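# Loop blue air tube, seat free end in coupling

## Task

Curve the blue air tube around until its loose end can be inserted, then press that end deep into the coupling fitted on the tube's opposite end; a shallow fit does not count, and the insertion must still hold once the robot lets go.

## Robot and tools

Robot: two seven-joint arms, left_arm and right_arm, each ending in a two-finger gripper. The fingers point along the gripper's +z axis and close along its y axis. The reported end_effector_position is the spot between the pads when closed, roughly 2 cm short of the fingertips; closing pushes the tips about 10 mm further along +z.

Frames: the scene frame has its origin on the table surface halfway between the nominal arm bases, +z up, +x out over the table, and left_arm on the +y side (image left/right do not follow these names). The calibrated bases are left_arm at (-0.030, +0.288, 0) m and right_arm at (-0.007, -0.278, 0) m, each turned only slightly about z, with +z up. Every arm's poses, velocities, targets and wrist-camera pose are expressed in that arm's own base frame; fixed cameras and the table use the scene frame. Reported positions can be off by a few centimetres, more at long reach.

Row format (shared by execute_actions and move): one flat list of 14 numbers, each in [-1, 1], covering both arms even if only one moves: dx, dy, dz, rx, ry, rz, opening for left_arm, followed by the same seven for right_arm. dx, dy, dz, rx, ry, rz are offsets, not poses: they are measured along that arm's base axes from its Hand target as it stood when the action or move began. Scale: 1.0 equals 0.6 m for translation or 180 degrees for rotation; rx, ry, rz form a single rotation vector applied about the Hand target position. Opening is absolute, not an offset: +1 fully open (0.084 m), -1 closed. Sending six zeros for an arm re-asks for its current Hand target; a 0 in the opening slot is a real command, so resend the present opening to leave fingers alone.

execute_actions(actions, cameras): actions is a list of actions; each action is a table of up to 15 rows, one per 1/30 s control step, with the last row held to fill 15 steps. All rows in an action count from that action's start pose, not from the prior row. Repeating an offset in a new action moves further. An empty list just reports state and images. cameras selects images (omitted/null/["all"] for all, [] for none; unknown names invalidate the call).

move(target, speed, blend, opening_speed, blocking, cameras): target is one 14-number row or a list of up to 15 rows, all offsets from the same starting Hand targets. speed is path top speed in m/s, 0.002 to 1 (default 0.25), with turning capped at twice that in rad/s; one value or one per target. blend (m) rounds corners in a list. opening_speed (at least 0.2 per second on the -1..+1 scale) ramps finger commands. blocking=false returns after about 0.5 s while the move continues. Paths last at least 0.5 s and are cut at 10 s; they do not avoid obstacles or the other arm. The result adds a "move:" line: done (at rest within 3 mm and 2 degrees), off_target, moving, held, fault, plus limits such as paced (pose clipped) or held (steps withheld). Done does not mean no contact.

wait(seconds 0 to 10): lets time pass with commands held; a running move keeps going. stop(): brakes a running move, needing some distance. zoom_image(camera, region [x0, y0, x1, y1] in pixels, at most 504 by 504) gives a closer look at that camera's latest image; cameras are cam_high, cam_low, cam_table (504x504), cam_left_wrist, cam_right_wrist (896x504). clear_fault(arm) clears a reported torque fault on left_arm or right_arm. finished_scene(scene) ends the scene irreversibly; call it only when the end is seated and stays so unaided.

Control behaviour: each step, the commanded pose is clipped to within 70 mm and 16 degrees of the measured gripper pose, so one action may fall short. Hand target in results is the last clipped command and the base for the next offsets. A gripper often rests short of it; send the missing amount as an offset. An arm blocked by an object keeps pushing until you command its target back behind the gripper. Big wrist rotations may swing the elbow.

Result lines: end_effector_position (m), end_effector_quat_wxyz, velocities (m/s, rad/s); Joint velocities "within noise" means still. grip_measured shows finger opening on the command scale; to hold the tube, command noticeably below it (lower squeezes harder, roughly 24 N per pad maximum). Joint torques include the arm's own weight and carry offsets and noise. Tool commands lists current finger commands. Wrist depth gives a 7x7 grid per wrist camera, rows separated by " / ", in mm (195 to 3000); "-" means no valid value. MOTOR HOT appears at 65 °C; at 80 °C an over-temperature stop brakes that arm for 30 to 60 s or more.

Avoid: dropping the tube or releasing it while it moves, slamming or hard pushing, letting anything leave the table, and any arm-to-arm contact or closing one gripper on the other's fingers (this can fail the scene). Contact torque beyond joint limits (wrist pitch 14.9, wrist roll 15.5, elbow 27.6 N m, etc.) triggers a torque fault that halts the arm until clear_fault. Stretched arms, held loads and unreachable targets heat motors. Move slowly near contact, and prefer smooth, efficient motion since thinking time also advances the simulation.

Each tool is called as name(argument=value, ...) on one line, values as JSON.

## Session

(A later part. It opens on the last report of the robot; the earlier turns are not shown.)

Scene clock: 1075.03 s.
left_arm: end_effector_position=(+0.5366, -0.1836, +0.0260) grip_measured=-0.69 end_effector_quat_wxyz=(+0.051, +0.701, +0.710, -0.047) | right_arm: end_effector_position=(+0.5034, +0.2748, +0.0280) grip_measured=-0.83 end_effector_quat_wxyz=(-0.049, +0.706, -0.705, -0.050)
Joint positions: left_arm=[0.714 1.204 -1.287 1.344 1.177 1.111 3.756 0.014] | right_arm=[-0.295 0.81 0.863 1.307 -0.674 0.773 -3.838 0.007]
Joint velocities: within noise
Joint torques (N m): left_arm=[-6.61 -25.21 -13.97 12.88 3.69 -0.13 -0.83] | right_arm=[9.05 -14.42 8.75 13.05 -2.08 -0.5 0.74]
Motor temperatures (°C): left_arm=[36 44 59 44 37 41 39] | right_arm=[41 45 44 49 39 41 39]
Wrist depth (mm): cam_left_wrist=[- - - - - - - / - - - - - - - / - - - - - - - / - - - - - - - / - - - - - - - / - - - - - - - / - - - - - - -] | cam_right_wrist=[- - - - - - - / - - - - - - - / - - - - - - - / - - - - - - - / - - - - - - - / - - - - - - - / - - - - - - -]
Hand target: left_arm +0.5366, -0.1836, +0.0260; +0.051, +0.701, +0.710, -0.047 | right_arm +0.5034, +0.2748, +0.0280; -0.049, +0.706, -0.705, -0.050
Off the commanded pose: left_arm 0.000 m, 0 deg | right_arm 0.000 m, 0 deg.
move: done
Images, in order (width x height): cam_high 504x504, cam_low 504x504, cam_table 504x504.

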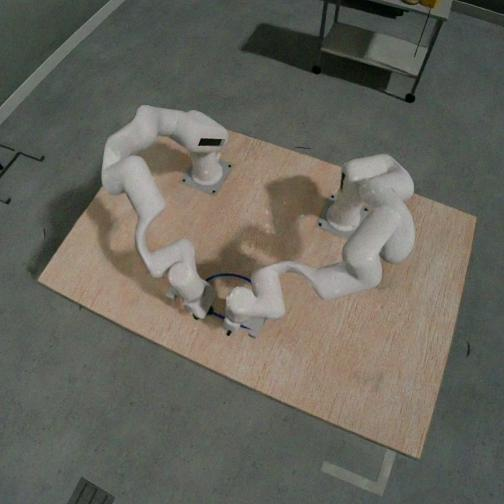

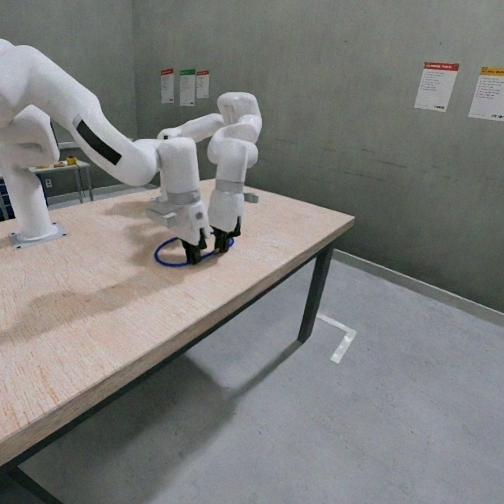

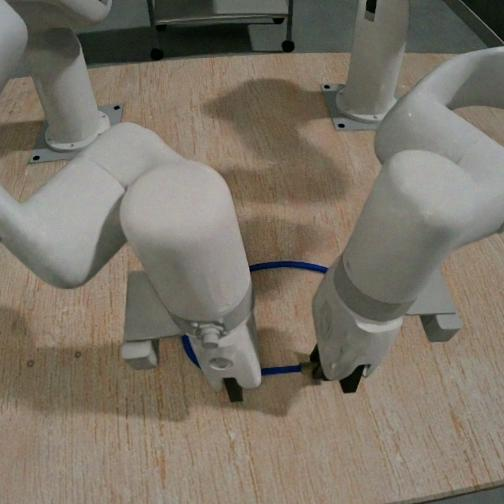

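move(target=[[0,0,0,0,0,0,-1,0,-0.008,0,0,0,0,-1],[0,0,0,0,0,0,-1,-0.003,-0.008,-0.001,0,0,0,-1],[0,0,0,0,0,0,-1,-0.003,0.008,-0.001,0,0,0,-1]], speed=0.025, cameras=["cam_low","cam_table","cam_high"])

zoom_image(camera="cam_low", region=[195, 235, 235, 265])

zoom_image(camera="cam_table", region=[270, 355, 330, 390])

Scene clock: 1081.60 s.
left_arm: end_effector_position=(+0.5366, -0.1836, +0.0260) grip_measured=-0.69 end_effector_quat_wxyz=(+0.051, +0.701, +0.710, -0.047) | right_arm: end_effector_position=(+0.5016, +0.2796, +0.0274) grip_measured=-0.83 end_effector_quat_wxyz=(-0.049, +0.706, -0.705, -0.050)
Joint positions: left_arm=[0.714 1.204 -1.287 1.345 1.177 1.111 3.756 0.014] | right_arm=[-0.284 0.812 0.861 1.309 -0.676 0.772 -3.828 0.007]
Joint velocities: within noise
Joint torques (N m): left_arm=[-5.51 -26.01 -15.04 11.79 3.72 -0.45 -0.9] | right_arm=[9.27 -14.34 8.85 13.01 -2.02 -0.5 0.58]
Motor temperatures (°C): left_arm=[36 44 58 44 37 41 39] | right_arm=[41 45 44 50 39 41 39]
Wrist depth (mm): cam_left_wrist=[- - - - - - - / - - - - - - - / - - - - - - - / - - - - - - - / - - - - - - - / - - - - - - - / - - - - - - -] | cam_right_wrist=[- - - - - - - / - - - - - - - / - - - - - - - / - - - - - - - / - - - - - - - / - - - - - - - / - - - - - - -]
Hand target: left_arm +0.5366, -0.1836, +0.0260; +0.051, +0.701, +0.710, -0.047 | right_arm +0.5016, +0.2796, +0.0274; -0.049, +0.706, -0.705, -0.050
Off the commanded pose: left_arm 0.000 m, 0 deg | right_arm 0.000 m, 0 deg.
move: done
Images, in order (width x height): cam_high 504x504, cam_low 504x504, cam_table 504x504.

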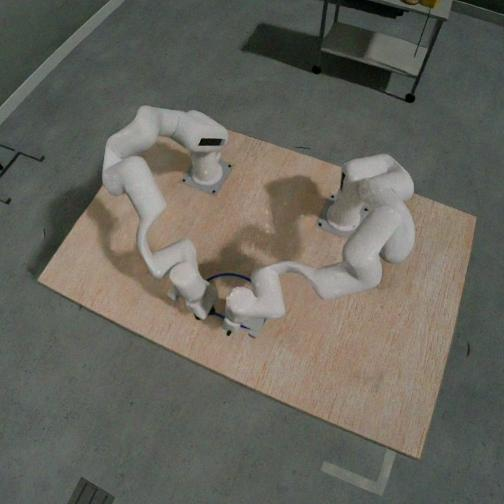

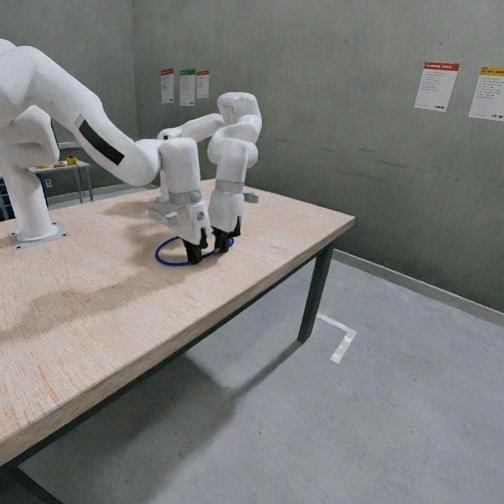

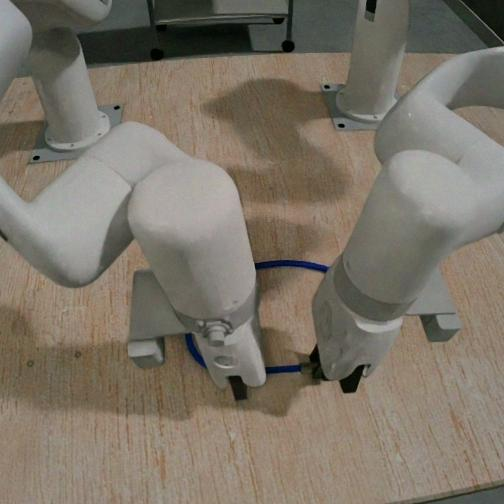

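Scaled by 12.600 from the camera's 504x504 image, which has a finer 720x720 frame.

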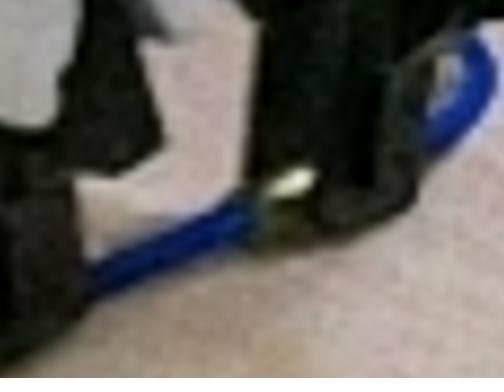

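Scaled by 8.400 from the camera's 504x504 image, which has a finer 720x720 frame.

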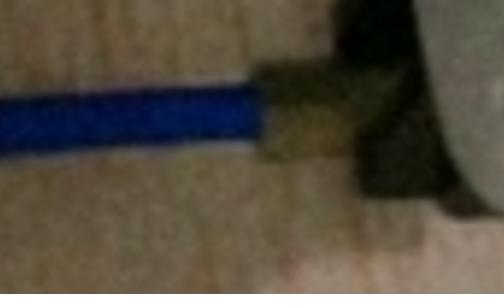

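move(target=[0,0,0,0,0,0,-1,0,0.0167,0,0,0,0,-1], speed=0.025, cameras=["cam_low","cam_table","cam_high"])

zoom_image(camera="cam_low", region=[195, 235, 235, 265])

zoom_image(camera="cam_table", region=[270, 355, 330, 390])

Scene clock: 1095.47 s.
left_arm: end_effector_position=(+0.5366, -0.1836, +0.0260) grip_measured=-0.69 end_effector_quat_wxyz=(+0.051, +0.701, +0.710, -0.047) | right_arm: end_effector_position=(+0.5016, +0.2896, +0.0274) grip_measured=-0.83 end_effector_quat_wxyz=(-0.049, +0.706, -0.705, -0.050)
Joint positions: left_arm=[0.714 1.204 -1.287 1.345 1.177 1.111 3.756 0.014] | right_arm=[-0.257 0.823 0.856 1.33 -0.678 0.779 -3.815 0.007]
Joint velocities: within noise
Joint torques (N m): left_arm=[-5.29 -25.77 -16.58 11.02 3.45 -0.77 -0.87] | right_arm=[10.84 -14.08 9.92 12.58 -1.84 -0.76 0.68]
Motor temperatures (°C): left_arm=[36 44 59 44 37 41 39] | right_arm=[41 45 43 51 39 41 39]
Wrist depth (mm): cam_left_wrist=[- - - - - - - / - - - - - - - / - - - - - - - / - - - - - - - / - - - - - - - / - - - - - - - / - - - - - - -] | cam_right_wrist=[- - - - - - - / - - - - - - - / - - - - - - - / - - - - - - - / - - - - - - - / - - - - - - - / - - - - - - -]
Hand target: left_arm +0.5366, -0.1836, +0.0260; +0.051, +0.701, +0.710, -0.047 | right_arm +0.5016, +0.2896, +0.0274; -0.049, +0.706, -0.705, -0.050
Off the commanded pose: left_arm 0.000 m, 0 deg | right_arm 0.000 m, 0 deg.
move: done
Images, in order (width x height): cam_high 504x504, cam_low 504x504, cam_table 504x504.

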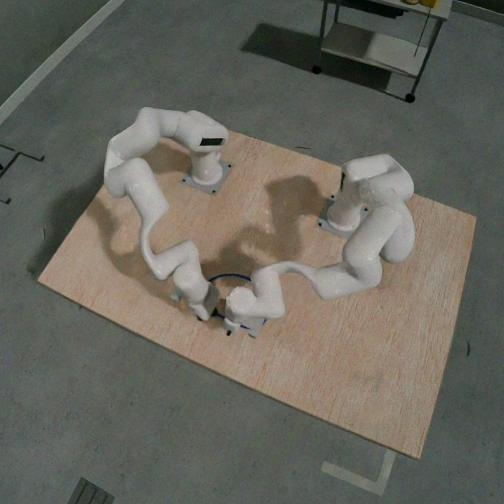

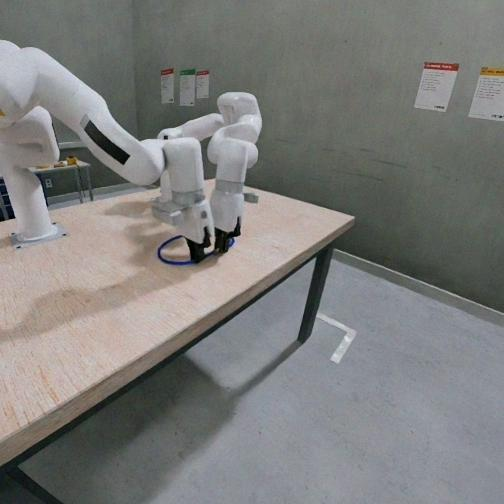

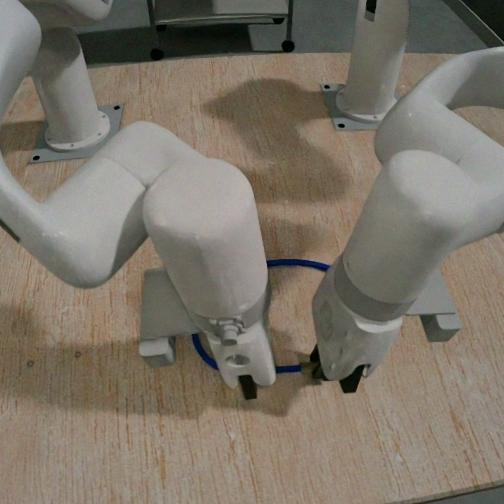

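Scaled by 12.600 from the camera's 504x504 image, which has a finer 720x720 frame.

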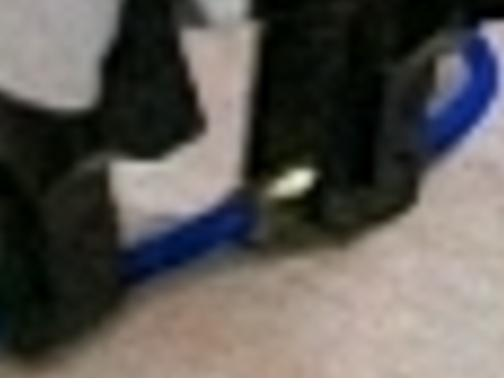

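Scaled by 8.400 from the camera's 504x504 image, which has a finer 720x720 frame.

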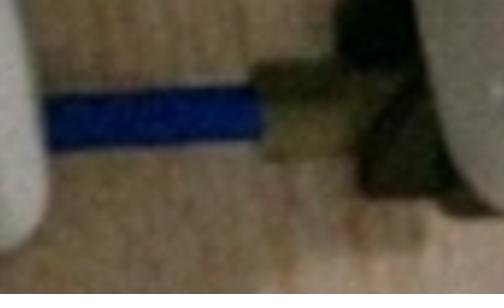

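move(target=[0,0,0,0,0,0,-1,0,0.02,0,0,0,0,-1], speed=0.025)

zoom_image(camera="cam_low", region=[195, 235, 235, 265])

zoom_image(camera="cam_table", region=[270, 355, 330, 390])

Scene clock: 1100.93 s.
left_arm: end_effector_position=(+0.5366, -0.1836, +0.0260) grip_measured=-0.69 end_effector_quat_wxyz=(+0.051, +0.701, +0.710, -0.047) | right_arm: end_effector_position=(+0.5016, +0.3016, +0.0274) grip_measured=-0.83 end_effector_quat_wxyz=(-0.049, +0.706, -0.705, -0.050)
Joint positions: left_arm=[0.714 1.204 -1.287 1.345 1.177 1.112 3.756 0.014] | right_arm=[-0.226 0.836 0.851 1.356 -0.68 0.789 -3.798 0.007]
Joint velocities: within noise
Joint torques (N m): left_arm=[-4.47 -20.71 -25.21 -0.99 1.51 -6.15 -0.94] | right_arm=[23.82 -14.17 19.83 13.31 -0.86 -3.98 0.74]
Motor temperatures (°C): left_arm=[35 44 60 44 37 41 39] | right_arm=[41 45 44 51 39 41 39]
Wrist depth (mm): cam_left_wrist=[- - - - - - - / - - - - - - - / - - - - - - - / - - - - - - - / - - - - - - - / - - - - - - - / - - - - - - -] | cam_right_wrist=[- - - - - - - / - - - - - - - / - - - - - - - / - - - - - - - / - - - - - - - / - - - - - - - / - - - - - - -]
Hand target: left_arm +0.5366, -0.1836, +0.0260; +0.051, +0.701, +0.710, -0.047 | right_arm +0.5016, +0.3016, +0.0274; -0.049, +0.706, -0.705, -0.050
Off the commanded pose: left_arm 0.000 m, 0 deg | right_arm 0.000 m, 0 deg.
move: done
camera_calibration:
cam_left_wrist: T_world_to_cam=[[0.999272, 0.0261537, 0.0277576, -0.5055], [0.021727, -0.988559, 0.149265, -0.129516], [0.0313438, -0.148553, -0.988408, 0.110671], [0, 0, 0, 1]] pos_world=[0.504478, -0.0983732, 0.142752]
cam_right_wrist: T_world_to_cam=[[-0.999873, 0.010587, 0.0118894, 0.531655], [0.0122427, 0.988737, 0.149159, -0.245806], [-0.0101764, 0.149285, -0.988742, 0.119829], [0, 0, 0, 1]] pos_world=[0.535817, 0.219521, 0.148823]

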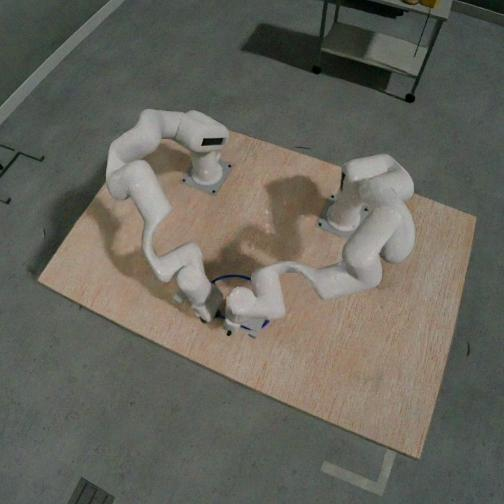

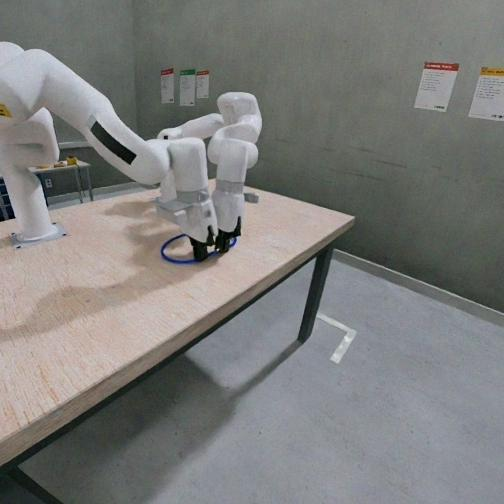

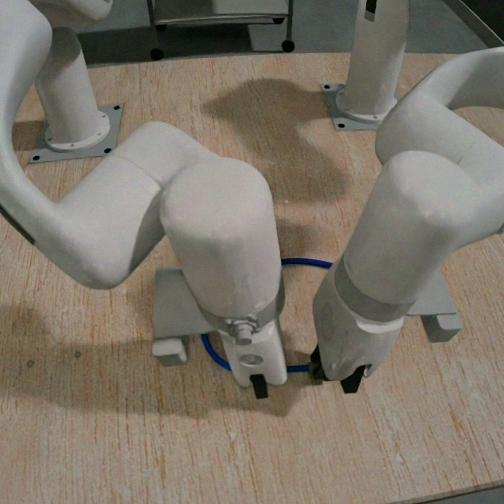

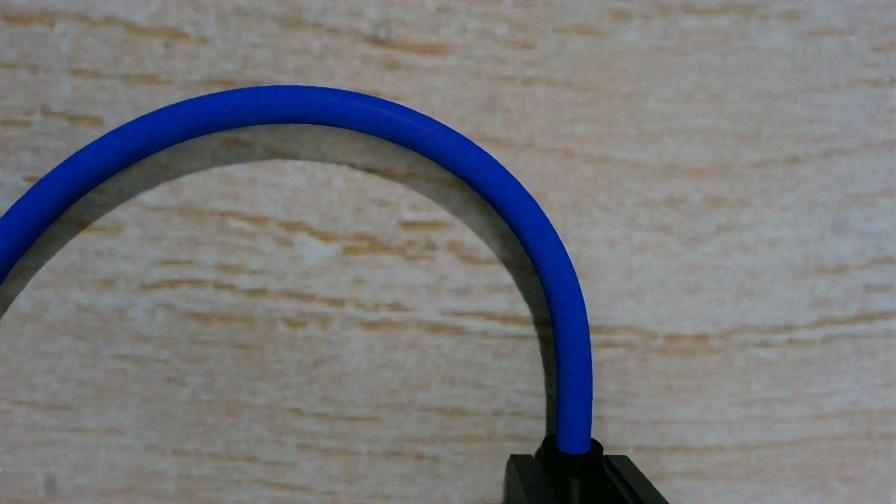

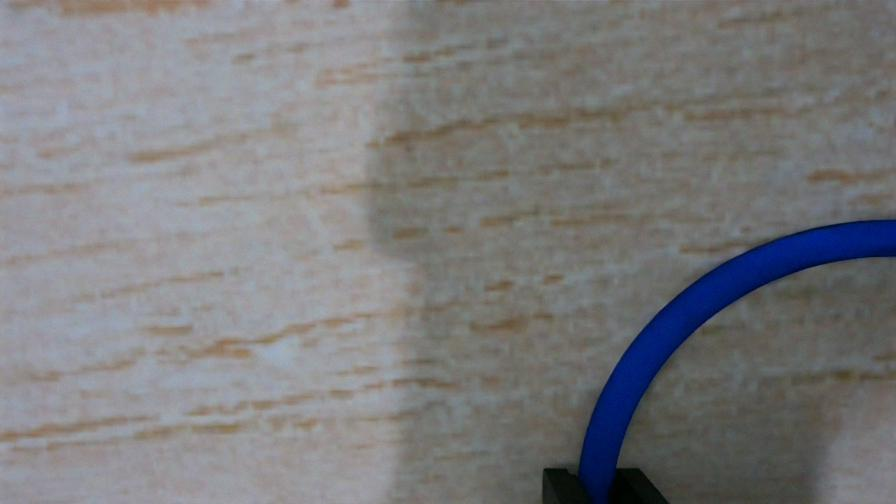

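Scaled by 12.600 from the camera's 504x504 image, which has a finer 720x720 frame.

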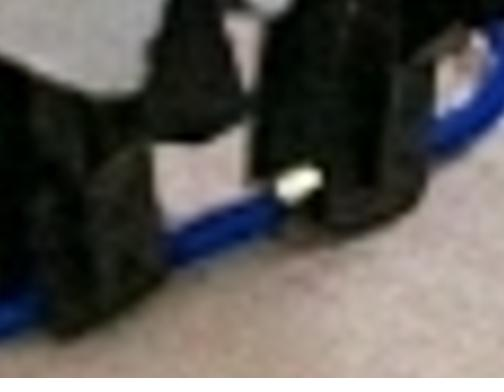

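Scaled by 8.400 from the camera's 504x504 image, which has a finer 720x720 frame.

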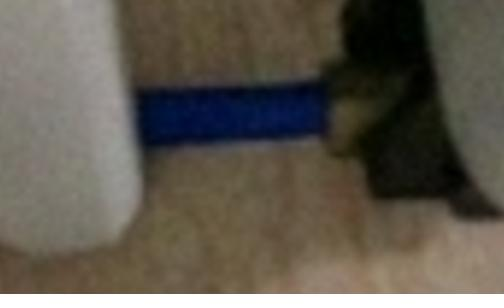

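move(target=[0,0,-0.005,0,0,0,-1,0,-0.0017,-0.006,0,0,0,-1], speed=0.02, cameras=[])

move(target=[0,0,0,0,0,0,-0.2,0,0,0,0,0,0,-0.3], opening_speed=0.3)

zoom_image(camera="cam_low", region=[195, 235, 235, 265])

zoom_image(camera="cam_table", region=[270, 355, 330, 390])

Scene clock: 1107.93 s.
left_arm: end_effector_position=(+0.5367, -0.1838, +0.0233) grip_measured=-0.69 end_effector_quat_wxyz=(+0.052, +0.701, +0.710, -0.047) | right_arm: end_effector_position=(+0.5016, +0.3007, +0.0239) grip_measured=-0.83 end_effector_quat_wxyz=(-0.049, +0.706, -0.705, -0.050)
Joint positions: left_arm=[0.713 1.208 -1.283 1.345 1.182 1.107 3.755 0.014] | right_arm=[-0.225 0.841 0.846 1.355 -0.685 0.782 -3.798 0.007]
Joint velocities: within noise
Joint torques (N m): left_arm=[-14.33 -15.42 -10.85 6.58 3.11 -4.39 -0.9] | right_arm=[19.18 -13.99 16.23 6.45 -1.17 -4.55 0.62]
Motor temperatures (°C): left_arm=[36 44 65 43 37 44 39] | right_arm=[41 45 47 51 39 42 39]
Wrist depth (mm): cam_left_wrist=[- - - - - - - / - - - - - - - / - - - - - - - / - - - - - - - / - - - - - - - / - - - - - - - / - - - - - - -] | cam_right_wrist=[- - - - - - - / - - - - - - - / - - - - - - - / - - - - - - - / - - - - - - - / - - - - - - - / - - - - - - -]
Hand target: left_arm +0.5366, -0.1836, +0.0230; +0.051, +0.701, +0.710, -0.047 | right_arm +0.5016, +0.3006, +0.0238; -0.049, +0.706, -0.705, -0.050
Off the commanded pose: left_arm 0.000 m, 0 deg | right_arm 0.000 m, 0 deg.
MOTOR HOT: joint 3 (upper arm roll) of the left arm reports 65 °C; the controller stops that arm at 80 °C. To cool a motor, set the load down, stop pushing, or move to a pose that needs little force. At that limit the left arm can sag while its brakes close.
move: done
No camera images: "cameras" was empty.

Scene clock: 1110.87 s.
left_arm: end_effector_position=(+0.5366, -0.1836, +0.0230) grip_measured=-0.22 end_effector_quat_wxyz=(+0.051, +0.701, +0.710, -0.047) | right_arm: end_effector_position=(+0.5016, +0.3006, +0.0238) grip_measured=-0.32 end_effector_quat_wxyz=(-0.049, +0.706, -0.705, -0.050)
Joint positions: left_arm=[0.712 1.208 -1.282 1.345 1.182 1.107 3.755 0.035] | right_arm=[-0.225 0.841 0.846 1.355 -0.685 0.782 -3.798 0.03]
Joint velocities: within noise
Joint torques (N m): left_arm=[7.19 -29.53 -14.41 4.74 -2.4 -0.3 1.21] | right_arm=[-9.76 -23.18 12.11 11.31 1.32 -1.36 -0.46]
Motor temperatures (°C): left_arm=[36 44 64 43 37 44 39] | right_arm=[41 45 47 51 39 42 39]
Wrist depth (mm): cam_left_wrist=[- - - - - - - / - - - - - - - / - - - - - - - / - - - - - - - / - - - - - - - / - - - - - - - / - - - - - - -] | cam_right_wrist=[- - - - - - - / - - - - - - - / - - - - - - - / - - - - - - - / - - - - - - - / - - - - - - - / - - - - - - -]
Hand target: left_arm +0.5366, -0.1836, +0.0230; +0.051, +0.701, +0.710, -0.047 | right_arm +0.5016, +0.3006, +0.0238; -0.049, +0.706, -0.705, -0.050
Off the commanded pose: left_arm 0.000 m, 0 deg | right_arm 0.000 m, 0 deg.
MOTOR HOT: still on. Joint 3 (upper arm roll) of the left arm reports 64 °C.
move: done
camera_calibration:
cam_left_wrist: T_world_to_cam=[[0.999276, 0.0261387, 0.0276588, -0.505303], [0.0217269, -0.988559, 0.149263, -0.129051], [0.0312439, -0.148554, -0.988411, 0.107661], [0, 0, 0, 1]] pos_world=[0.504377, -0.0983732, 0.139652]
cam_right_wrist: T_world_to_cam=[[-0.999872, 0.0105723, 0.0119883, 0.531697], [0.0122429, 0.988738, 0.149157, -0.244365], [-0.0102764, 0.149285, -0.988741, 0.116359], [0, 0, 0, 1]] pos_world=[0.535817, 0.218621, 0.145123]

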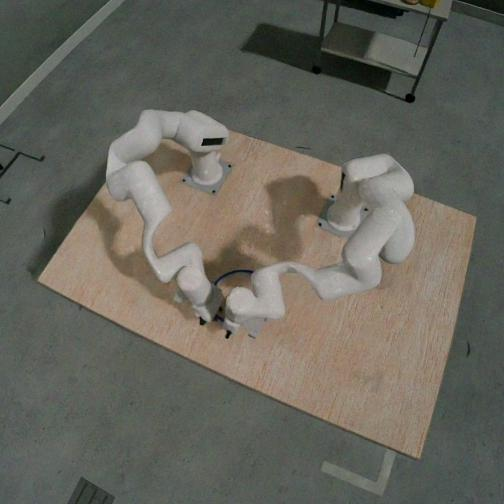

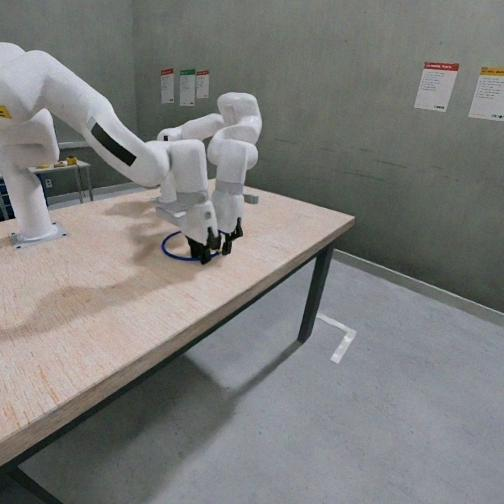

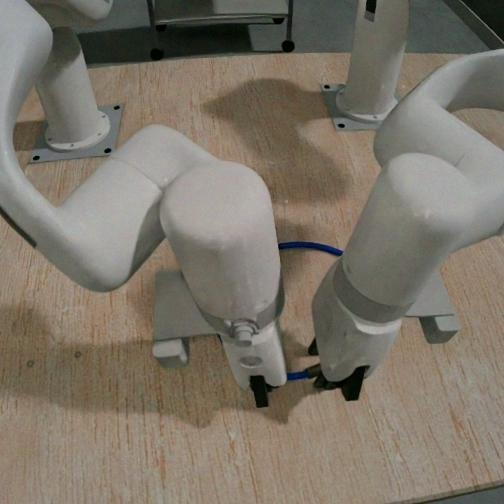

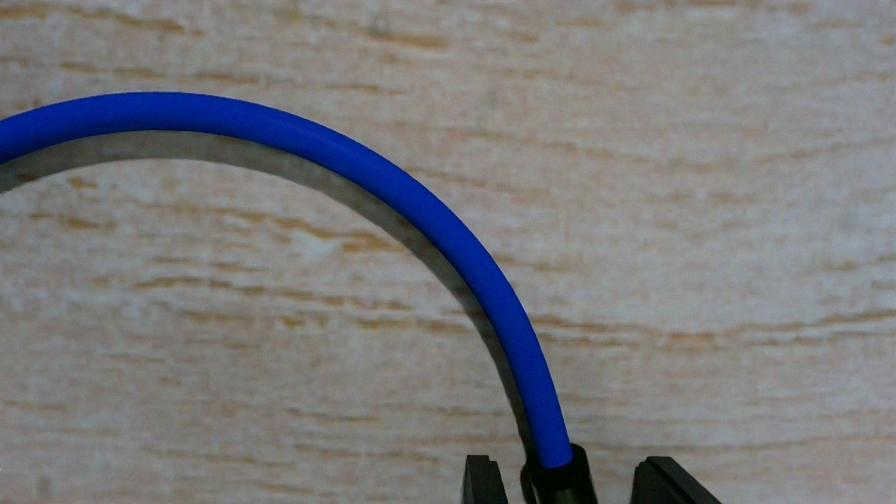

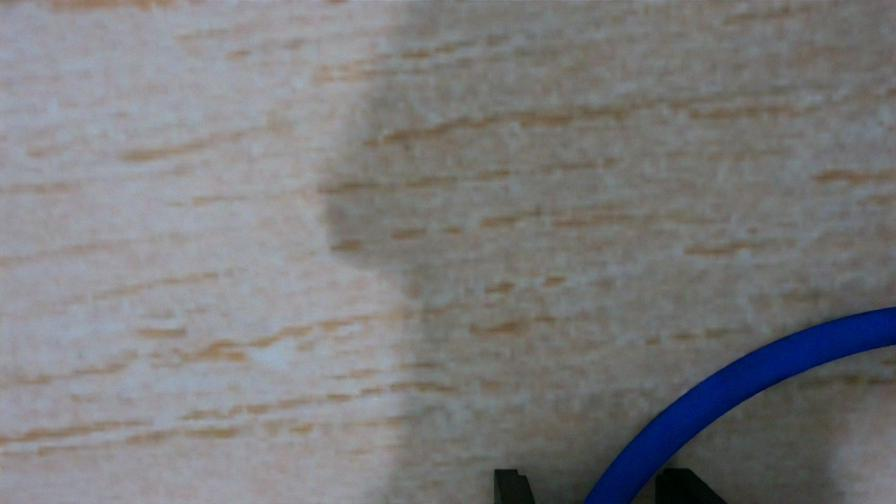

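Scaled by 12.600 from the camera's 504x504 image, which has a finer 720x720 frame.

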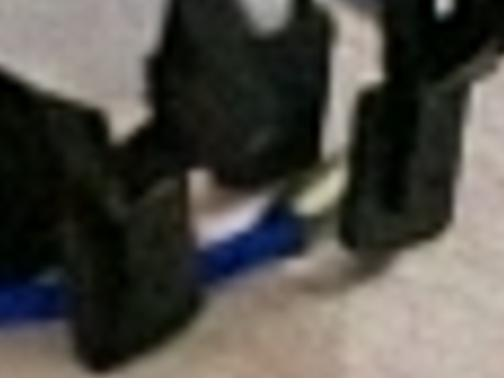

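Scaled by 8.400 from the camera's 504x504 image, which has a finer 720x720 frame.

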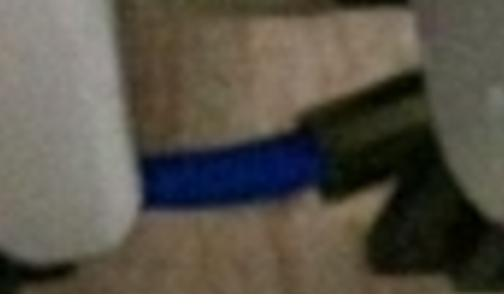

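move(target=[[0,0.02,0.12,0,0,0,-0.2,0,-0.02,0.12,0,0,0,-0.3],[0,0.15,0.35,0,0,0,-0.2,-0.1,-0.2,0.35,0,0,0,-0.3]], speed=[0.06,0.15])

zoom_image(camera="cam_table", region=[270, 340, 350, 390])

zoom_image(camera="cam_low", region=[195, 230, 245, 270])

Scene clock: 1118.90 s.
left_arm: end_effector_position=(+0.5366, -0.0936, +0.2330) grip_measured=-0.22 end_effector_quat_wxyz=(+0.051, +0.701, +0.710, -0.047) | right_arm: end_effector_position=(+0.4418, +0.1807, +0.2339) grip_measured=-0.32 end_effector_quat_wxyz=(-0.048, +0.706, -0.705, -0.050)
Joint positions: left_arm=[0.975 0.981 -1.64 1.46 0.878 1.468 3.979 0.035] | right_arm=[-1.102 -0.087 1.399 1.107 0.248 1.096 -4.525 0.03]
Joint velocities: within noise
Joint torques (N m): left_arm=[7.4 -29.1 -16.94 16.82 -3.6 -0.09 1.37] | right_arm=[9.03 -7.98 -4.03 11.08 2.37 -2.36 -0.74]
Motor temperatures (°C): left_arm=[36 44 63 44 37 43 39] | right_arm=[41 45 46 50 39 42 39]
Wrist depth (mm): cam_left_wrist=[335 335 337 338 339 341 1085 / 339 341 342 343 345 346 1092 / 346 347 348 350 351 353 1116 / 352 352 355 354 356 358 1135 / 358 358 360 360 362 364 1156 / 363 365 367 368 369 371 1173 / 370 372 373 373 376 379 1199] | cam_right_wrist=[339 339 340 340 340 341 341 / 343 344 345 344 345 346 346 / 350 350 350 351 351 352 352 / 355 355 355 356 357 357 357 / 361 361 361 362 363 364 364 / 368 366 367 368 368 368 369 / 375 374 373 373 374 374 377]
Hand target: left_arm +0.5366, -0.0936, +0.2330; +0.051, +0.701, +0.710, -0.047 | right_arm +0.4416, +0.1806, +0.2338; -0.049, +0.706, -0.705, -0.050
Off the commanded pose: left_arm 0.000 m, 0 deg | right_arm 0.000 m, 0 deg.
MOTOR HOT: still on. Joint 3 (upper arm roll) of the left arm reports 63 °C.
move: done
camera_calibration:
cam_left_wrist: T_world_to_cam=[[0.999275, 0.0260577, 0.0277717, -0.513507], [0.0216264, -0.988544, 0.149375, -0.0714298], [0.031346, -0.148667, -0.98839, 0.328636], [0, 0, 0, 1]] pos_world=[0.504378, -0.00837351, 0.349751]
cam_right_wrist: T_world_to_cam=[[-0.999859, 0.0104024, 0.0131697, 0.470445], [0.0122453, 0.988816, 0.148639, -0.156264], [-0.0114762, 0.14878, -0.988804, 0.34212], [0, 0, 0, 1]] pos_world=[0.476218, 0.0987218, 0.35532]

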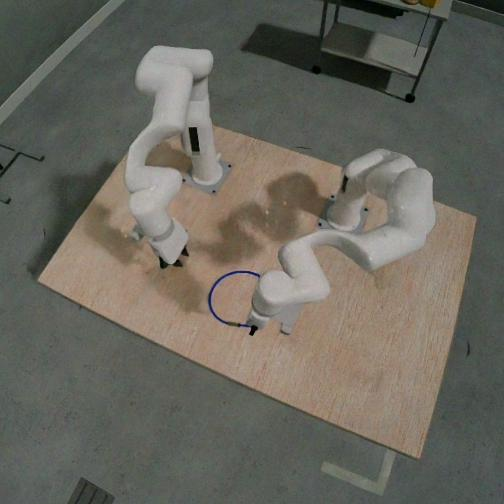

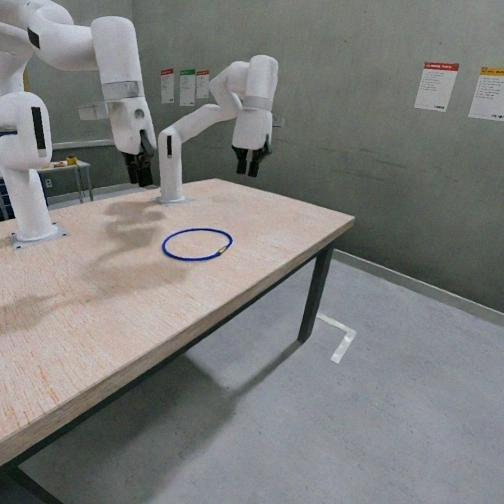

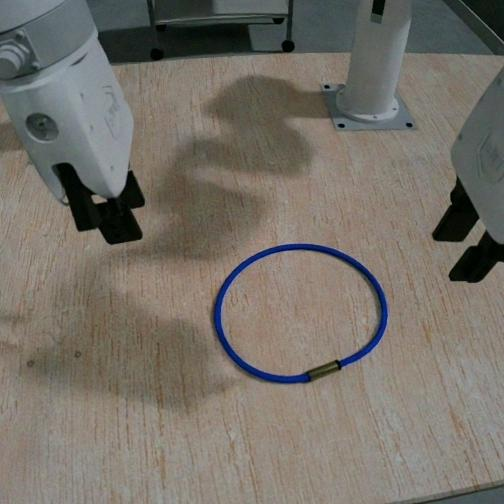

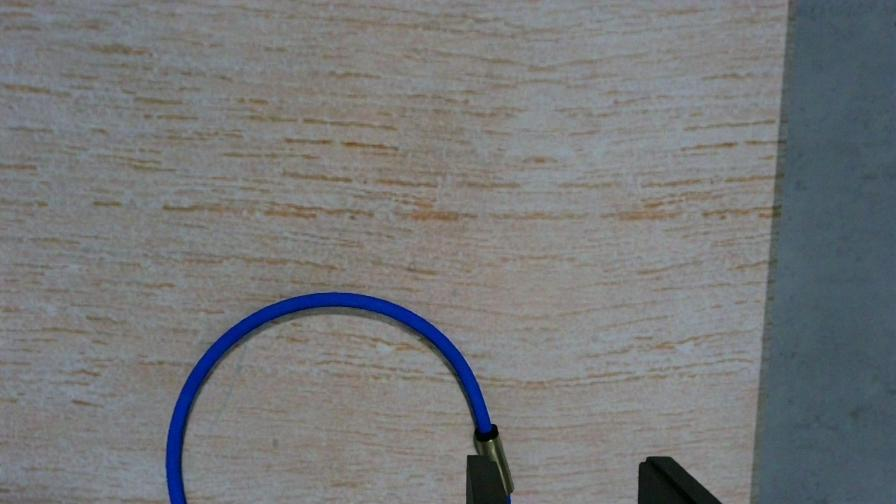

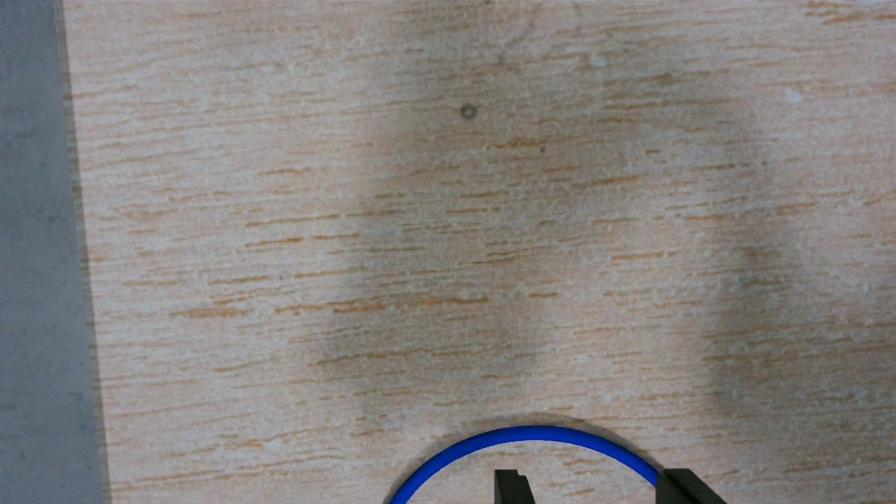

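Scaled by 6.300 from the camera's 504x504 image, which has a finer 720x720 frame.

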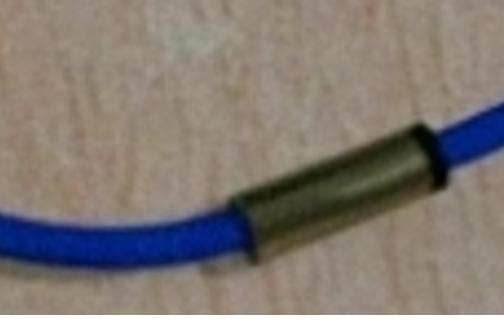

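Scaled by 10.080 from the camera's 504x504 image, which has a finer 720x720 frame.

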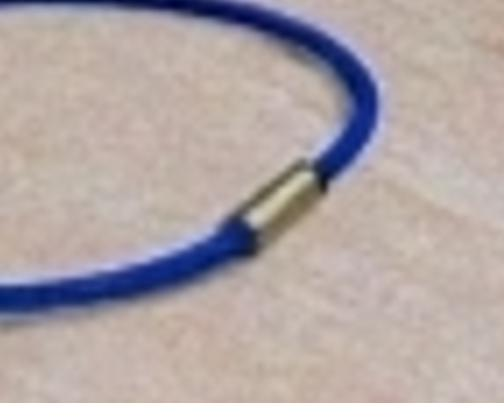

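finished_scene(scene=1)

The scene is finished: the task was done.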